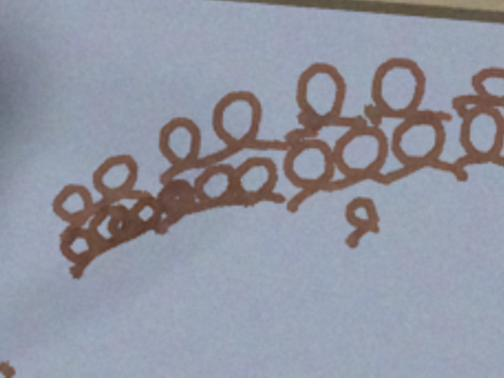

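Request:
move(target=[[0,0,0,0,0,0,1,0,0,0.081399,0,0.116012,0.246017,-1],[0,0,0,0,0,0,1,0,0,0.121406,0,0.083212,0.233517,-1],[0,0,0,0,0,0,1,0,0,0.152906,0,0.083212,0.233517,-1],[0,0,0,0,0,0,1,0,0,0.165201,0,0.106193,0.223563,-1],[0,0,0,0,0,0,1,0,0,0.166614,0,0.108255,0.222701,-1],[0,0,0,0,0,0,1,0,0,0.170608,0,0.114081,0.236301,-1],[0,0,0,0,0,0,1,0,0,0.173434,0,0.118205,0.238026,-1],[0,0,0,0,0,0,1,0,0,0.155034,0,0.101205,0.240462,-1],[0,0,0,0,0,0,1,0,0,0.152208,0,0.097081,0.242187,-1],[0,0,0,0,0,0,1,0,0,0.148214,0,0.091255,0.228587,-1],[0,0,0,0,0,0,1,0,0,0.145388,0,0.087131,0.226862,-1],[0,0,0,0,0,0,1,0,0,0.163788,0,0.104131,0.224426,-1],[0,0,0,0,0,0,1,0,0,0.165201,0,0.105493,0.226363,-1]], speed=[0.9,0.15,0.2,0.1,0.07,0.16,0.07,0.22,0.07,0.16,0.07,0.22,0.07], blend=[0.01,0.003,0,0.002,0.002,0.002,0.002,0.002,0.002,0.002,0.002,0.002,0], cameras=[])

Scene clock: 270.00 s.
left_arm: end_effector_position=(+0.3347, +0.3373, +0.3235) grip_measured=+1.000 grip_effort_nm=0.00 end_effector_quat_wxyz=(+0.820, -0.014, +0.572, -0.008) | right_arm: end_effector_position=(+0.3503, +0.1087, +0.0687) grip_measured=-0.641 grip_effort_nm=-1.03 end_effector_quat_wxyz=(+0.572, -0.335, +0.697, +0.275)
Joint names: [wrist pitch, wrist roll, shoulder, wrist yaw, elbow, waist]
Joint positions: left_arm=[1.013 -0.014 0.991 -0.052 0.332 -0.05 0.094] | right_arm=[1.016 0 2.237 0.002 1.025 0.914 0.017]
Joint torques (N m): left_arm=[1.49 0.05 -3.89 0.03 7.15 0.06] | right_arm=[1.53 -0.01 -7.68 -0.01 6.78 -0.54]
Heat: left arm: 40 °C; right arm: 43 °C.
Joint targets: left_arm=[1.021 -0.015 0.973 -0.052 0.340 -0.050] | right_arm=[1.001 0.000 2.252 0.001 1.047 0.908]
move: done
No camera images: "cameras" was empty.

Request:
move(target=[[0,0,0,0,0,0,1,0,0,0.002439,0,0.004257,-0.002151,-1],[0,0,0,0,0,0,1,0,0,0.004381,0,0.007093,0.011449,-1],[0,0,0,0,0,0,1,0,0,0.005756,0,0.009099,0.012288,-1],[0,0,0,0,0,0,1,0,0,-0.012644,0,-0.007901,0.013474,-1],[0,0,0,0,0,0,1,0,0,-0.014019,0,-0.009907,0.014313,-1],[0,0,0,0,0,0,1,0,0,-0.015961,0,-0.012743,0.000713,-1],[0,0,0,0,0,0,1,0,0,-0.017336,0,-0.014749,-0.000126,-1],[0,0,0,0,0,0,1,0,0,0.001064,0,0.002251,-0.001312,-1],[0,0,0,0,0,0,1,0,0,0,0,0.0007,-0.0028,-1],[0,0,0,0,0,0,1,0,0,0.004285,0,0.006952,-0.007344,-1],[0,0,0,0,0,0,1,0,0,0.005698,0,0.009014,-0.008206,-1],[0,0,0,0,0,0,1,0,0,0.009692,0,0.01484,0.005394,-1],[0,0,0,0,0,0,1,0,0,0.012518,0,0.018964,0.007119,-1],[0,0,0,0,0,0,1,0,0,-0.005882,0,0.001964,0.009555,-1],[0,0,0,0,0,0,1,0,0,-0.008708,0,-0.00216,0.01128,-1]], speed=[0.06,0.18,0.06,0.25,0.06,0.18,0.06,0.25,0.07,0.08,0.07,0.16,0.07,0.22,0.07], blend=[0.002,0.002,0.002,0.002,0.002,0.002,0.002,0.002,0.002,0.002,0.002,0.002,0.002,0.002,0], cameras=[])

Scene clock: 273.13 s.
left_arm: end_effector_position=(+0.3347, +0.3373, +0.3235) grip_measured=+1.000 grip_effort_nm=0.00 end_effector_quat_wxyz=(+0.820, -0.014, +0.572, -0.008) | right_arm: end_effector_position=(+0.3503, +0.1181, +0.0689) grip_measured=-0.641 grip_effort_nm=-1.03 end_effector_quat_wxyz=(+0.574, -0.337, +0.692, +0.279)
Joint names: [wrist pitch, wrist roll, shoulder, wrist yaw, elbow, waist]
Joint positions: left_arm=[1.013 -0.014 0.991 -0.052 0.332 -0.05 0.094] | right_arm=[1.017 0 2.261 0.003 1.058 0.925 0.017]
Joint torques (N m): left_arm=[1.49 0.05 -3.89 -0.02 7.12 0.01] | right_arm=[1.51 -0.01 -11.07 -0.02 3.47 0.73]
Heat: left arm: 40 °C; right arm: 42 °C.
Joint targets: left_arm=[1.021 -0.015 0.973 -0.052 0.340 -0.050] | right_arm=[1.000 0.000 2.232 0.001 1.043 0.933]
move: done; blend cut to 0.0017 rad at target 8, 0.0017 rad at target 9
No camera images: "cameras" was empty.

Request:
move(target=[[0,0,0,0,0,0,1,0,0,-0.003994,0,-0.005826,-0.0136,-1],[0,0,0,0,0,0,1,0,0,-0.00682,0,-0.00995,-0.015325,-1],[0,0,0,0,0,0,1,0,0,0.01158,0,0.00705,-0.017761,-1],[0,0,0,0,0,0,1,0,0,0.012993,0,0.009112,-0.018624,-1],[0,0,0,0,0,0,1,0,0,0.01697,0,0.014916,-0.024776,-1],[0,0,0,0,0,0,1,0,0,0.018571,0,0.017251,-0.025741,-1],[0,0,0,0,0,0,1,0,0,0.023093,0,0.023849,-0.012181,-1],[0,0,0,0,0,0,1,0,0,0.026294,0,0.028519,-0.010251,-1],[0,0,0,0,0,0,1,0,0,0.007894,0,0.011519,-0.007523,-1],[0,0,0,0,0,0,1,0,0,0.004693,0,0.006849,-0.005593,-1],[0,0,0,0,0,0,1,0,0,0.000171,0,0.000251,-0.019153,-1],[0,0,0,0,0,0,1,0,0,-0.00303,0,-0.004419,-0.021083,-1],[0,0,0,0,0,0,1,0,0,0.01537,0,0.012581,-0.023811,-1],[0,0,0,0,0,0,1,0,0,0.01697,0,0.014916,-0.024776,-1],[0,0,0,0,0,0,1,0,0,0.017661,0,0.015223,-0.024477,-1]], speed=[0.16,0.07,0.22,0.07,0.08,0.075,0.16,0.075,0.22,0.075,0.16,0.075,0.22,0.075,0.08], blend=[0.002,0.002,0.002,0.002,0.002,0.002,0.002,0.002,0.002,0.002,0.002,0.002,0.002,0.0015,0], cameras=[])

Scene clock: 281.77 s.
left_arm: end_effector_position=(+0.3347, +0.3373, +0.3235) grip_measured=+1.000 grip_effort_nm=0.00 end_effector_quat_wxyz=(+0.820, -0.014, +0.572, -0.008) | right_arm: end_effector_position=(+0.3671, +0.1032, +0.0694) grip_measured=-0.641 grip_effort_nm=-1.03 end_effector_quat_wxyz=(+0.580, -0.323, +0.698, +0.268)
Joint names: [wrist pitch, wrist roll, shoulder, wrist yaw, elbow, waist]
Joint positions: left_arm=[1.013 -0.014 0.991 -0.052 0.332 -0.05 0.094] | right_arm=[1.018 0 2.257 0.003 1.053 0.886 0.017]
Joint torques (N m): left_arm=[1.49 0.06 -3.77 -0.02 7.04 -0.18] | right_arm=[1.51 -0.01 -7.77 -0.02 6.89 -0.65]
Heat: left arm: 40 °C; right arm: 42 °C.
Joint targets: left_arm=[1.021 -0.015 0.973 -0.052 0.340 -0.050] | right_arm=[1.001 0.000 2.272 0.001 1.076 0.879]
move: done; blend cut to 0.0008 rad at target 14
No camera images: "cameras" was empty.

Request:
move(target=[[0,0,0,0,0,0,1,0,0,-0.1,0,0,0,-1],[0,0,0,0,0,0,1,0,0,-0.091255,0,-0.002124,0.026087,-1],[0,0,0,0,0,0,1,0,0,-0.052443,0,-0.034906,0.013587,-1],[0,0,0,0,0,0,1,0,0,-0.020943,0,-0.034906,0.013587,-1],[0,0,0,0,0,0,1,0,0,-0.01129,0,-0.015773,0.002562,-1],[0,0,0,0,0,0,1,0,0,-0.009877,0,-0.013711,0.0017,-1],[0,0,0,0,0,0,1,0,0,-0.005883,0,-0.007885,0.0153,-1],[0,0,0,0,0,0,1,0,0,-0.003057,0,-0.003761,0.017025,-1],[0,0,0,0,0,0,1,0,0,-0.021457,0,-0.020761,0.019461,-1],[0,0,0,0,0,0,1,0,0,-0.024283,0,-0.024885,0.021186,-1],[0,0,0,0,0,0,1,0,0,-0.028277,0,-0.030711,0.007586,-1],[0,0,0,0,0,0,1,0,0,-0.031103,0,-0.034835,0.005861,-1],[0,0,0,0,0,0,1,0,0,-0.012703,0,-0.017835,0.003425,-1],[0,0,0,0,0,0,1,0,0,-0.01129,0,-0.015773,0.002562,-1],[0,0,0,0,0,0,1,0,0,-0.009909,0,-0.014459,-0.000631,-1]], speed=[0.4,0.4,0.15,0.2,0.1,0.07,0.16,0.07,0.22,0.07,0.16,0.07,0.22,0.07,0.07], blend=[0.01,0.005,0.003,0,0.002,0.002,0.002,0.002,0.002,0.002,0.002,0.002,0.002,0.002,0], cameras=[])

Scene clock: 287.10 s.
left_arm: end_effector_position=(+0.3347, +0.3373, +0.3235) grip_measured=+1.000 grip_effort_nm=0.00 end_effector_quat_wxyz=(+0.820, -0.014, +0.572, -0.008) | right_arm: end_effector_position=(+0.3634, +0.0973, +0.0690) grip_measured=-0.641 grip_effort_nm=-1.03 end_effector_quat_wxyz=(+0.576, -0.324, +0.702, +0.266)
Joint names: [wrist pitch, wrist roll, shoulder, wrist yaw, elbow, waist]
Joint positions: left_arm=[1.013 -0.014 0.991 -0.052 0.332 -0.05 0.094] | right_arm=[1.016 0 2.235 0.003 1.022 0.884 0.017]
Joint torques (N m): left_arm=[1.49 0.04 -3.78 -0.04 7.08 -0.13] | right_arm=[1.53 -0.01 -7.65 -0.02 6.69 -0.59]
Heat: left arm: 40 °C; right arm: 42 °C.
Joint targets: left_arm=[1.021 -0.015 0.973 -0.052 0.340 -0.050] | right_arm=[1.000 0.000 2.250 0.001 1.044 0.878]
move: done
No camera images: "cameras" was empty.

Request:
move(target=[[0,0,0,0,0,0,1,0,0,0.001788,0,0.003308,-0.003891,-1],[0,0,0,0,0,0,1,0,0,0.006838,0,0.010678,0.009709,-1],[0,0,0,0,0,0,1,0,0,0.010413,0,0.015894,0.011891,-1],[0,0,0,0,0,0,1,0,0,-0.007987,0,-0.001106,0.014973,-1],[0,0,0,0,0,0,1,0,0,-0.011562,0,-0.006322,0.017155,-1],[0,0,0,0,0,0,1,0,0,-0.016612,0,-0.013692,0.003555,-1],[0,0,0,0,0,0,1,0,0,-0.020187,0,-0.018908,0.001373,-1],[0,0,0,0,0,0,1,0,0,-0.001787,0,-0.001908,-0.001709,-1],[0,0,0,0,0,0,1,0,0,0,0,0.0007,-0.0028,-1],[0,0,0,0,0,0,1,0,0,0.001977,0,0.002885,-0.0029,-1],[0,0,0,0,0,0,1,0,0,-0.09,0,0.002885,-0.0029,-1],[0,0,0,0,0,0,1,0,0,-0.095246,0,-0.00593,0.051868,-1],[0,0,0,0,0,0,1,0,0,-0.055261,0,-0.03873,0.039368,-1],[0,0,0,0,0,0,1,0,0,-0.023761,0,-0.03873,0.039368,-1]], speed=[0.075,0.16,0.075,0.22,0.075,0.16,0.075,0.22,0.075,0.08,0.4,0.4,0.15,0.2], blend=[0.002,0.002,0.002,0.002,0.002,0.002,0.002,0.002,0.0015,0,0.01,0.005,0.003,0], cameras=[])

Scene clock: 295.07 s.
left_arm: end_effector_position=(+0.3347, +0.3373, +0.3235) grip_measured=+1.000 grip_effort_nm=0.00 end_effector_quat_wxyz=(+0.820, -0.014, +0.572, -0.008) | right_arm: end_effector_position=(+0.3161, +0.1164, +0.0686) grip_measured=-0.641 grip_effort_nm=-1.03 end_effector_quat_wxyz=(+0.554, -0.359, +0.694, +0.287)
Joint names: [wrist pitch, wrist roll, shoulder, wrist yaw, elbow, waist]
Joint positions: left_arm=[1.013 -0.014 0.991 -0.052 0.332 -0.05 0.094] | right_arm=[0.998 0 2.186 -0.001 0.964 0.97 0.017]
Joint torques (N m): left_arm=[1.49 0.01 -4.1 -0.01 7.02 -0.16] | right_arm=[1.68 -0.01 -7.61 0.02 4.19 -0.44]
Heat: left arm: 40 °C; right arm: 42 °C.
Joint targets: left_arm=[1.021 -0.015 0.973 -0.052 0.340 -0.050] | right_arm=[1.001 0.000 2.197 0.001 0.958 0.965]
move: done
No camera images: "cameras" was empty.

Request:
move(target=[[0,0,0,0,0,0,1,0,0,0.011458,0,0.021677,-0.010298,-1],[0,0,0,0,0,0,1,0,0,0.012131,0,0.022648,-0.010661,-1],[0,0,0,0,0,0,1,0,0,0.015631,0,0.027694,0.002987,-1],[0,0,0,0,0,0,1,0,0,0.020183,0,0.034258,0.00544,-1],[0,0,0,0,0,0,1,0,0,0.001786,0,0.017262,0.007327,-1],[0,0,0,0,0,0,1,0,0,0.000439,0,0.01532,0.008053,-1],[0,0,0,0,0,0,1,0,0,-0.003061,0,0.010274,-0.005595,-1],[0,0,0,0,0,0,1,0,0,-0.007613,0,0.00371,-0.008048,-1],[0,0,0,0,0,0,1,0,0,0.010784,0,0.020706,-0.009935,-1],[0,0,0,0,0,0,1,0,0,0.011458,0,0.021677,-0.010298,-1],[0,0,0,0,0,0,1,0,0,0.015226,0,0.027089,-0.014118,-1],[0,0,0,0,0,0,1,0,0,0.015899,0,0.02806,-0.014481,-1],[0,0,0,0,0,0,1,0,0,0.019399,0,0.033106,-0.000833,-1],[0,0,0,0,0,0,1,0,0,0.023951,0,0.03967,0.00162,-1],[0,0,0,0,0,0,1,0,0,0.005554,0,0.022674,0.003507,-1]], speed=[0.1,0.07,0.16,0.07,0.22,0.07,0.16,0.07,0.22,0.07,0.07,0.07,0.16,0.07,0.22], blend=[0.002,0.002,0.002,0.002,0.002,0.002,0.002,0.002,0.002,0.002,0.002,0.002,0.002,0.002,0], cameras=[])

Scene clock: 298.73 s.
left_arm: end_effector_position=(+0.3347, +0.3373, +0.3235) grip_measured=+1.000 grip_effort_nm=0.00 end_effector_quat_wxyz=(+0.820, -0.014, +0.572, -0.008) | right_arm: end_effector_position=(+0.3274, +0.1252, +0.0692) grip_measured=-0.641 grip_effort_nm=-1.03 end_effector_quat_wxyz=(+0.565, -0.352, +0.688, +0.289)
Joint names: [wrist pitch, wrist roll, shoulder, wrist yaw, elbow, waist]
Joint positions: left_arm=[1.013 -0.014 0.991 -0.052 0.332 -0.05 0.094] | right_arm=[1.015 0 2.234 0.003 1.022 0.964 0.017]
Joint torques (N m): left_arm=[1.48 0.03 -3.88 0.01 7.01 -0.06] | right_arm=[1.54 -0.01 -10.56 -0.02 3.6 0.73]
Heat: left arm: 40 °C; right arm: 42 °C.
Joint targets: left_arm=[1.021 -0.015 0.973 -0.052 0.340 -0.050] | right_arm=[1.001 0.000 2.209 0.001 1.009 0.973]
move: done; blend cut to 0.0011 rad at target 1, 0.0011 rad at target 2, 0.0011 rad at target 9, 0.0011 rad at target 10, 0.0011 rad at target 11, 0.0011 rad at target 12
No camera images: "cameras" was empty.

Request:
move(target=[[0,0,0,0,0,0,1,0,0,-0.001347,0,-0.001942,0.000726,-1],[0,0,0,0,0,0,1,0,0,-0.004847,0,-0.006988,-0.012922,-1],[0,0,0,0,0,0,1,0,0,-0.009399,0,-0.013552,-0.015375,-1],[0,0,0,0,0,0,1,0,0,0.008998,0,0.003444,-0.017262,-1],[0,0,0,0,0,0,1,0,0,0.009672,0,0.004415,-0.017625,-1],[0,0,0,0,0,0,1,0,0,0.01352,0,0.009986,-0.021406,-1],[0,0,0,0,0,0,1,0,0,0.014193,0,0.010957,-0.021769,-1],[0,0,0,0,0,0,1,0,0,0.017693,0,0.016003,-0.008121,-1],[0,0,0,0,0,0,1,0,0,0.022245,0,0.022567,-0.005668,-1],[0,0,0,0,0,0,1,0,0,0.003848,0,0.005571,-0.003781,-1],[0,0,0,0,0,0,1,0,0,0.002501,0,0.003629,-0.003055,-1],[0,0,0,0,0,0,1,0,0,-0.000999,0,-0.001417,-0.016703,-1],[0,0,0,0,0,0,1,0,0,-0.005551,0,-0.007981,-0.019156,-1],[0,0,0,0,0,0,1,0,0,0.012846,0,0.009015,-0.021043,-1],[0,0,0,0,0,0,1,0,0,0.01352,0,0.009286,-0.018582,-1]], speed=[0.07,0.16,0.07,0.22,0.07,0.07,0.07,0.16,0.07,0.22,0.07,0.16,0.07,0.22,0.07], blend=[0.002,0.002,0.002,0.002,0.002,0.002,0.002,0.002,0.002,0.002,0.002,0.002,0.002,0.002,0], cameras=[])

Scene clock: 301.90 s.
left_arm: end_effector_position=(+0.3347, +0.3373, +0.3235) grip_measured=+1.000 grip_effort_nm=0.00 end_effector_quat_wxyz=(+0.820, -0.014, +0.572, -0.008) | right_arm: end_effector_position=(+0.3382, +0.1135, +0.0684) grip_measured=-0.641 grip_effort_nm=-1.03 end_effector_quat_wxyz=(+0.567, -0.343, +0.695, +0.280)
Joint names: [wrist pitch, wrist roll, shoulder, wrist yaw, elbow, waist]
Joint positions: left_arm=[1.013 -0.014 0.991 -0.052 0.332 -0.05 0.094] | right_arm=[1.017 0 2.227 0.003 1.008 0.937 0.017]
Joint torques (N m): left_arm=[1.48 0.03 -3.85 0 7.08 -0.12] | right_arm=[1.52 -0.01 -7.73 -0.02 6.57 -0.43]
Heat: left arm: 40 °C; right arm: 42 °C.
Joint targets: left_arm=[1.021 -0.015 0.973 -0.052 0.340 -0.050] | right_arm=[1.000 0.000 2.239 0.001 1.029 0.932]
move: done; blend cut to 0.0011 rad at target 4, 0.0011 rad at target 5, 0.0011 rad at target 6, 0.0011 rad at target 7
No camera images: "cameras" was empty.

Request:
move(target=[[0,0,0,0,0,0,1,0,0,-0.09,0,0,0,-1],[0,0,0,0,0,0,1,0,0,-0.14,0,-0.08,-0.2,-1]], speed=[0.4,0.9], blend=[0.01,0], cameras=["cam_above"])

Request:
zoom_image(camera="cam_above", region=[220, 235, 320, 360])

Scene clock: 303.83 s.
left_arm: end_effector_position=(+0.3347, +0.3373, +0.3235) grip_measured=+1.000 grip_effort_nm=0.00 end_effector_quat_wxyz=(+0.820, -0.014, +0.572, -0.008) | right_arm: end_effector_position=(+0.4725, -0.1003, +0.1411) grip_measured=-0.641 grip_effort_nm=-1.03 end_effector_quat_wxyz=(+0.648, -0.168, +0.728, +0.149)
Joint names: [wrist pitch, wrist roll, shoulder, wrist yaw, elbow, waist]
Joint positions: left_arm=[1.013 -0.014 0.991 -0.052 0.332 -0.05 0.094] | right_arm=[0.99 0 1.965 0.011 0.858 0.481 0.017]
Joint torques (N m): left_arm=[1.52 0.01 -3.92 -0.05 7.04 0.01] | right_arm=[1.76 0 -10.13 -0.09 4.63 0.54]
Heat: left arm: 40 °C; right arm: 42 °C.
Joint targets: left_arm=[1.021 -0.015 0.973 -0.052 0.340 -0.050] | right_arm=[1.001 0.000 1.928 0.001 0.851 0.487]
move: off_target (right_arm); right_arm: the shoulder is farthest, 0.037 rad from its target
Images, in order (width x height): cam_above 672x504.

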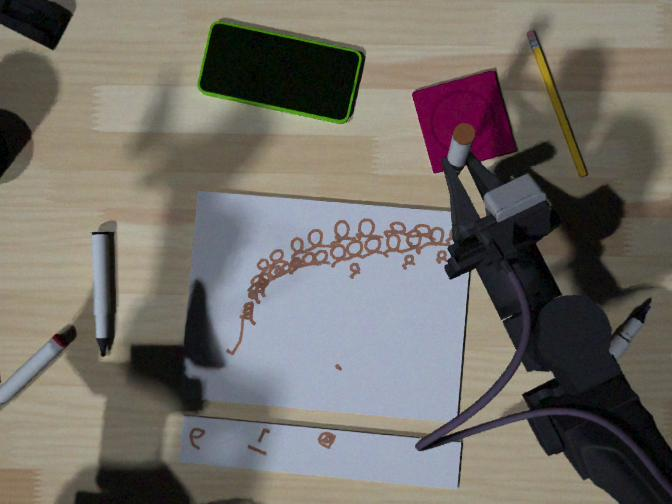

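Scaled by 4.032 from the camera's 672x504 image, which has a finer 960x720 frame.

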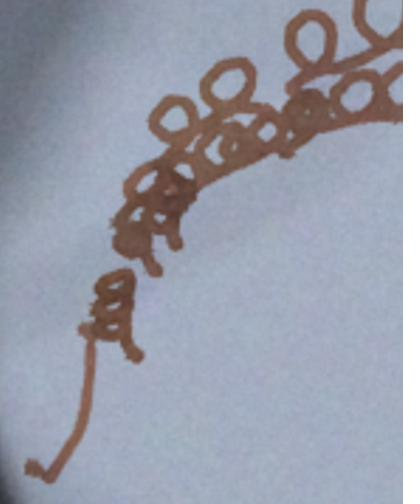

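Request:
move(target=[[0,0,0,0,0,0,1,0,0,0.073941,0,0.116369,0.21982,-1],[0,0,0,0,0,0,1,0,0,0.113984,0,0.083569,0.20732,-1],[0,0,0,0,0,0,1,0,0,0.145484,0,0.083569,0.20732,-1],[0,0,0,0,0,0,1,0,0,0.130392,0,0.076464,0.198348,-1],[0,0,0,0,0,0,1,0,0,0.12922,0,0.074756,0.197623,-1],[0,0,0,0,0,0,1,0,0,0.14762,0,0.091756,0.195575,-1],[0,0,0,0,0,0,1,0,0,0.149963,0,0.095171,0.194125,-1],[0,0,0,0,0,0,1,0,0,0.153275,0,0.099997,0.207725,-1],[0,0,0,0,0,0,1,0,0,0.155618,0,0.103412,0.209175,-1],[0,0,0,0,0,0,1,0,0,0.137218,0,0.086412,0.211223,-1],[0,0,0,0,0,0,1,0,0,0.134875,0,0.082997,0.212673,-1],[0,0,0,0,0,0,1,0,0,0.131563,0,0.078171,0.199073,-1],[0,0,0,0,0,0,1,0,0,0.130392,0,0.076464,0.198348,-1],[0,0,0,0,0,0,1,0,0,0.122164,0,0.065159,0.197857,-1]], speed=[0.9,0.15,0.2,0.1,0.06,0.25,0.06,0.18,0.06,0.25,0.06,0.18,0.06,0.08], blend=[0.01,0.003,0,0.001,0.001,0.002,0.002,0.002,0.002,0.002,0.002,0.001,0.001,0], cameras=[])

Scene clock: 309.33 s.
left_arm: end_effector_position=(+0.3347, +0.3373, +0.3235) grip_measured=+1.000 grip_effort_nm=0.00 end_effector_quat_wxyz=(+0.820, -0.014, +0.572, -0.008) | right_arm: end_effector_position=(+0.3397, +0.1131, +0.0685) grip_measured=-0.641 grip_effort_nm=-1.03 end_effector_quat_wxyz=(+0.567, -0.342, +0.695, +0.279)
Joint names: [wrist pitch, wrist roll, shoulder, wrist yaw, elbow, waist]
Joint positions: left_arm=[1.013 -0.014 0.991 -0.052 0.332 -0.05 0.094] | right_arm=[1.016 0 2.228 0.002 1.011 0.934 0.017]
Joint torques (N m): left_arm=[1.5 0.05 -3.89 -0.02 6.99 -0.02] | right_arm=[1.53 -0.01 -10.81 -0.01 3.4 -0.61]
Heat: left arm: 40 °C; right arm: 43 °C.
Joint targets: left_arm=[1.021 -0.015 0.973 -0.052 0.340 -0.050] | right_arm=[1.000 0.000 2.200 0.001 0.996 0.927]
move: done
No camera images: "cameras" was empty.

Request:
move(target=[[0,0,0,0,0,0,1,0,0,-0.001172,0,-0.002408,-0.003525,-1],[0,0,0,0,0,0,1,0,0,0.017228,0,0.014592,-0.005573,-1],[0,0,0,0,0,0,1,0,0,0.019571,0,0.018007,-0.007023,-1],[0,0,0,0,0,0,1,0,0,0.022883,0,0.022833,0.006577,-1],[0,0,0,0,0,0,1,0,0,0.025226,0,0.026248,0.008027,-1],[0,0,0,0,0,0,1,0,0,0.006826,0,0.009248,0.010075,-1],[0,0,0,0,0,0,1,0,0,0.004483,0,0.005833,0.011525,-1],[0,0,0,0,0,0,1,0,0,0.001171,0,0.001007,-0.002075,-1],[0,0,0,0,0,0,1,0,0,0,0,-0.0007,-0.0028,-1],[0,0,0,0,0,0,1,0,0,-0.003639,0,-0.005197,-0.0035,-1],[0,0,0,0,0,0,1,0,0,-0.09,0,-0.005197,-0.0035,-1],[0,0,0,0,0,0,1,0,0,-0.058823,0,0.035646,0.049526,-1],[0,0,0,0,0,0,1,0,0,-0.018845,0,0.002848,0.037026,-1],[0,0,0,0,0,0,1,0,0,0.012655,0,0.002848,0.037026,-1]], speed=[0.06,0.25,0.06,0.18,0.06,0.25,0.06,0.18,0.06,0.08,0.4,0.4,0.15,0.2], blend=[0.001,0.002,0.002,0.002,0.002,0.002,0.002,0.001,0.001,0,0.01,0.005,0.003,0], cameras=[])

Scene clock: 315.23 s.
left_arm: end_effector_position=(+0.3347, +0.3373, +0.3235) grip_measured=+1.000 grip_effort_nm=0.00 end_effector_quat_wxyz=(+0.820, -0.014, +0.572, -0.008) | right_arm: end_effector_position=(+0.3018, +0.1384, +0.0690) grip_measured=-0.641 grip_effort_nm=-1.03 end_effector_quat_wxyz=(+0.552, -0.372, +0.683, +0.301)
Joint names: [wrist pitch, wrist roll, shoulder, wrist yaw, elbow, waist]
Joint positions: left_arm=[1.013 -0.014 0.991 -0.052 0.332 -0.05 0.094] | right_arm=[1 0 2.218 -0.001 1.008 1.013 0.017]
Joint torques (N m): left_arm=[1.45 0.04 -3.86 -0.04 6.97 0.03] | right_arm=[1.67 0 -7.91 0.02 4.22 -0.36]
Heat: left arm: 40 °C; right arm: 43 °C.
Joint targets: left_arm=[1.021 -0.015 0.973 -0.052 0.340 -0.050] | right_arm=[1.001 0.000 2.228 0.001 1.002 1.009]
move: done
No camera images: "cameras" was empty.

Request:
move(target=[[0,0,0,0,0,0,1,0,0,-0.01648,0,-0.009018,-0.008357,-1],[0,0,0,0,0,0,1,0,0,-0.018051,0,-0.011278,-0.009357,-1],[0,0,0,0,0,0,1,0,0,0.000349,0,0.005722,-0.012183,-1],[0,0,0,0,0,0,1,0,0,0.003492,0,0.010242,-0.014183,-1],[0,0,0,0,0,0,1,0,0,0.007932,0,0.01663,-0.000483,-1],[0,0,0,0,0,0,1,0,0,0.011075,0,0.02115,0.001517,-1],[0,0,0,0,0,0,1,0,0,-0.007325,0,0.00415,0.004343,-1],[0,0,0,0,0,0,1,0,0,-0.010468,0,-0.00037,0.006343,-1],[0,0,0,0,0,0,1,0,0,-0.014908,0,-0.006758,-0.007357,-1],[0,0,0,0,0,0,1,0,0,-0.01648,0,-0.009018,-0.008357,-1],[0,0,0,0,0,0,1,0,0,-0.025041,0,-0.021318,-0.011198,-1],[0,0,0,0,0,0,1,0,0,-0.026612,0,-0.023578,-0.012198,-1],[0,0,0,0,0,0,1,0,0,-0.008212,0,-0.006578,-0.015024,-1],[0,0,0,0,0,0,1,0,0,-0.005069,0,-0.002058,-0.017024,-1],[0,0,0,0,0,0,1,0,0,-0.000629,0,0.00433,-0.003324,-1]], speed=[0.1,0.07,0.22,0.075,0.17,0.075,0.22,0.075,0.17,0.075,0.08,0.07,0.22,0.075,0.17], blend=[0.001,0.001,0.002,0.002,0.002,0.002,0.002,0.002,0.002,0.001,0.001,0.001,0.002,0.002,0], cameras=[])

Scene clock: 319.10 s.
left_arm: end_effector_position=(+0.3347, +0.3373, +0.3235) grip_measured=+1.000 grip_effort_nm=0.00 end_effector_quat_wxyz=(+0.820, -0.014, +0.572, -0.008) | right_arm: end_effector_position=(+0.3095, +0.1289, +0.0687) grip_measured=-0.641 grip_effort_nm=-1.03 end_effector_quat_wxyz=(+0.557, -0.364, +0.686, +0.295)
Joint names: [wrist pitch, wrist roll, shoulder, wrist yaw, elbow, waist]
Joint positions: left_arm=[1.013 -0.014 0.991 -0.052 0.332 -0.05 0.094] | right_arm=[1.016 0 2.213 0.002 0.99 0.993 0.017]
Joint torques (N m): left_arm=[1.51 0.06 -3.82 -0.02 7.01 -0.14] | right_arm=[1.53 -0.01 -7.53 0 6.69 0.69]
Heat: left arm: 40 °C; right arm: 43 °C.
Joint targets: left_arm=[1.021 -0.015 0.973 -0.052 0.340 -0.050] | right_arm=[1.000 0.000 2.227 0.001 1.012 1.002]
move: done
No camera images: "cameras" was empty.


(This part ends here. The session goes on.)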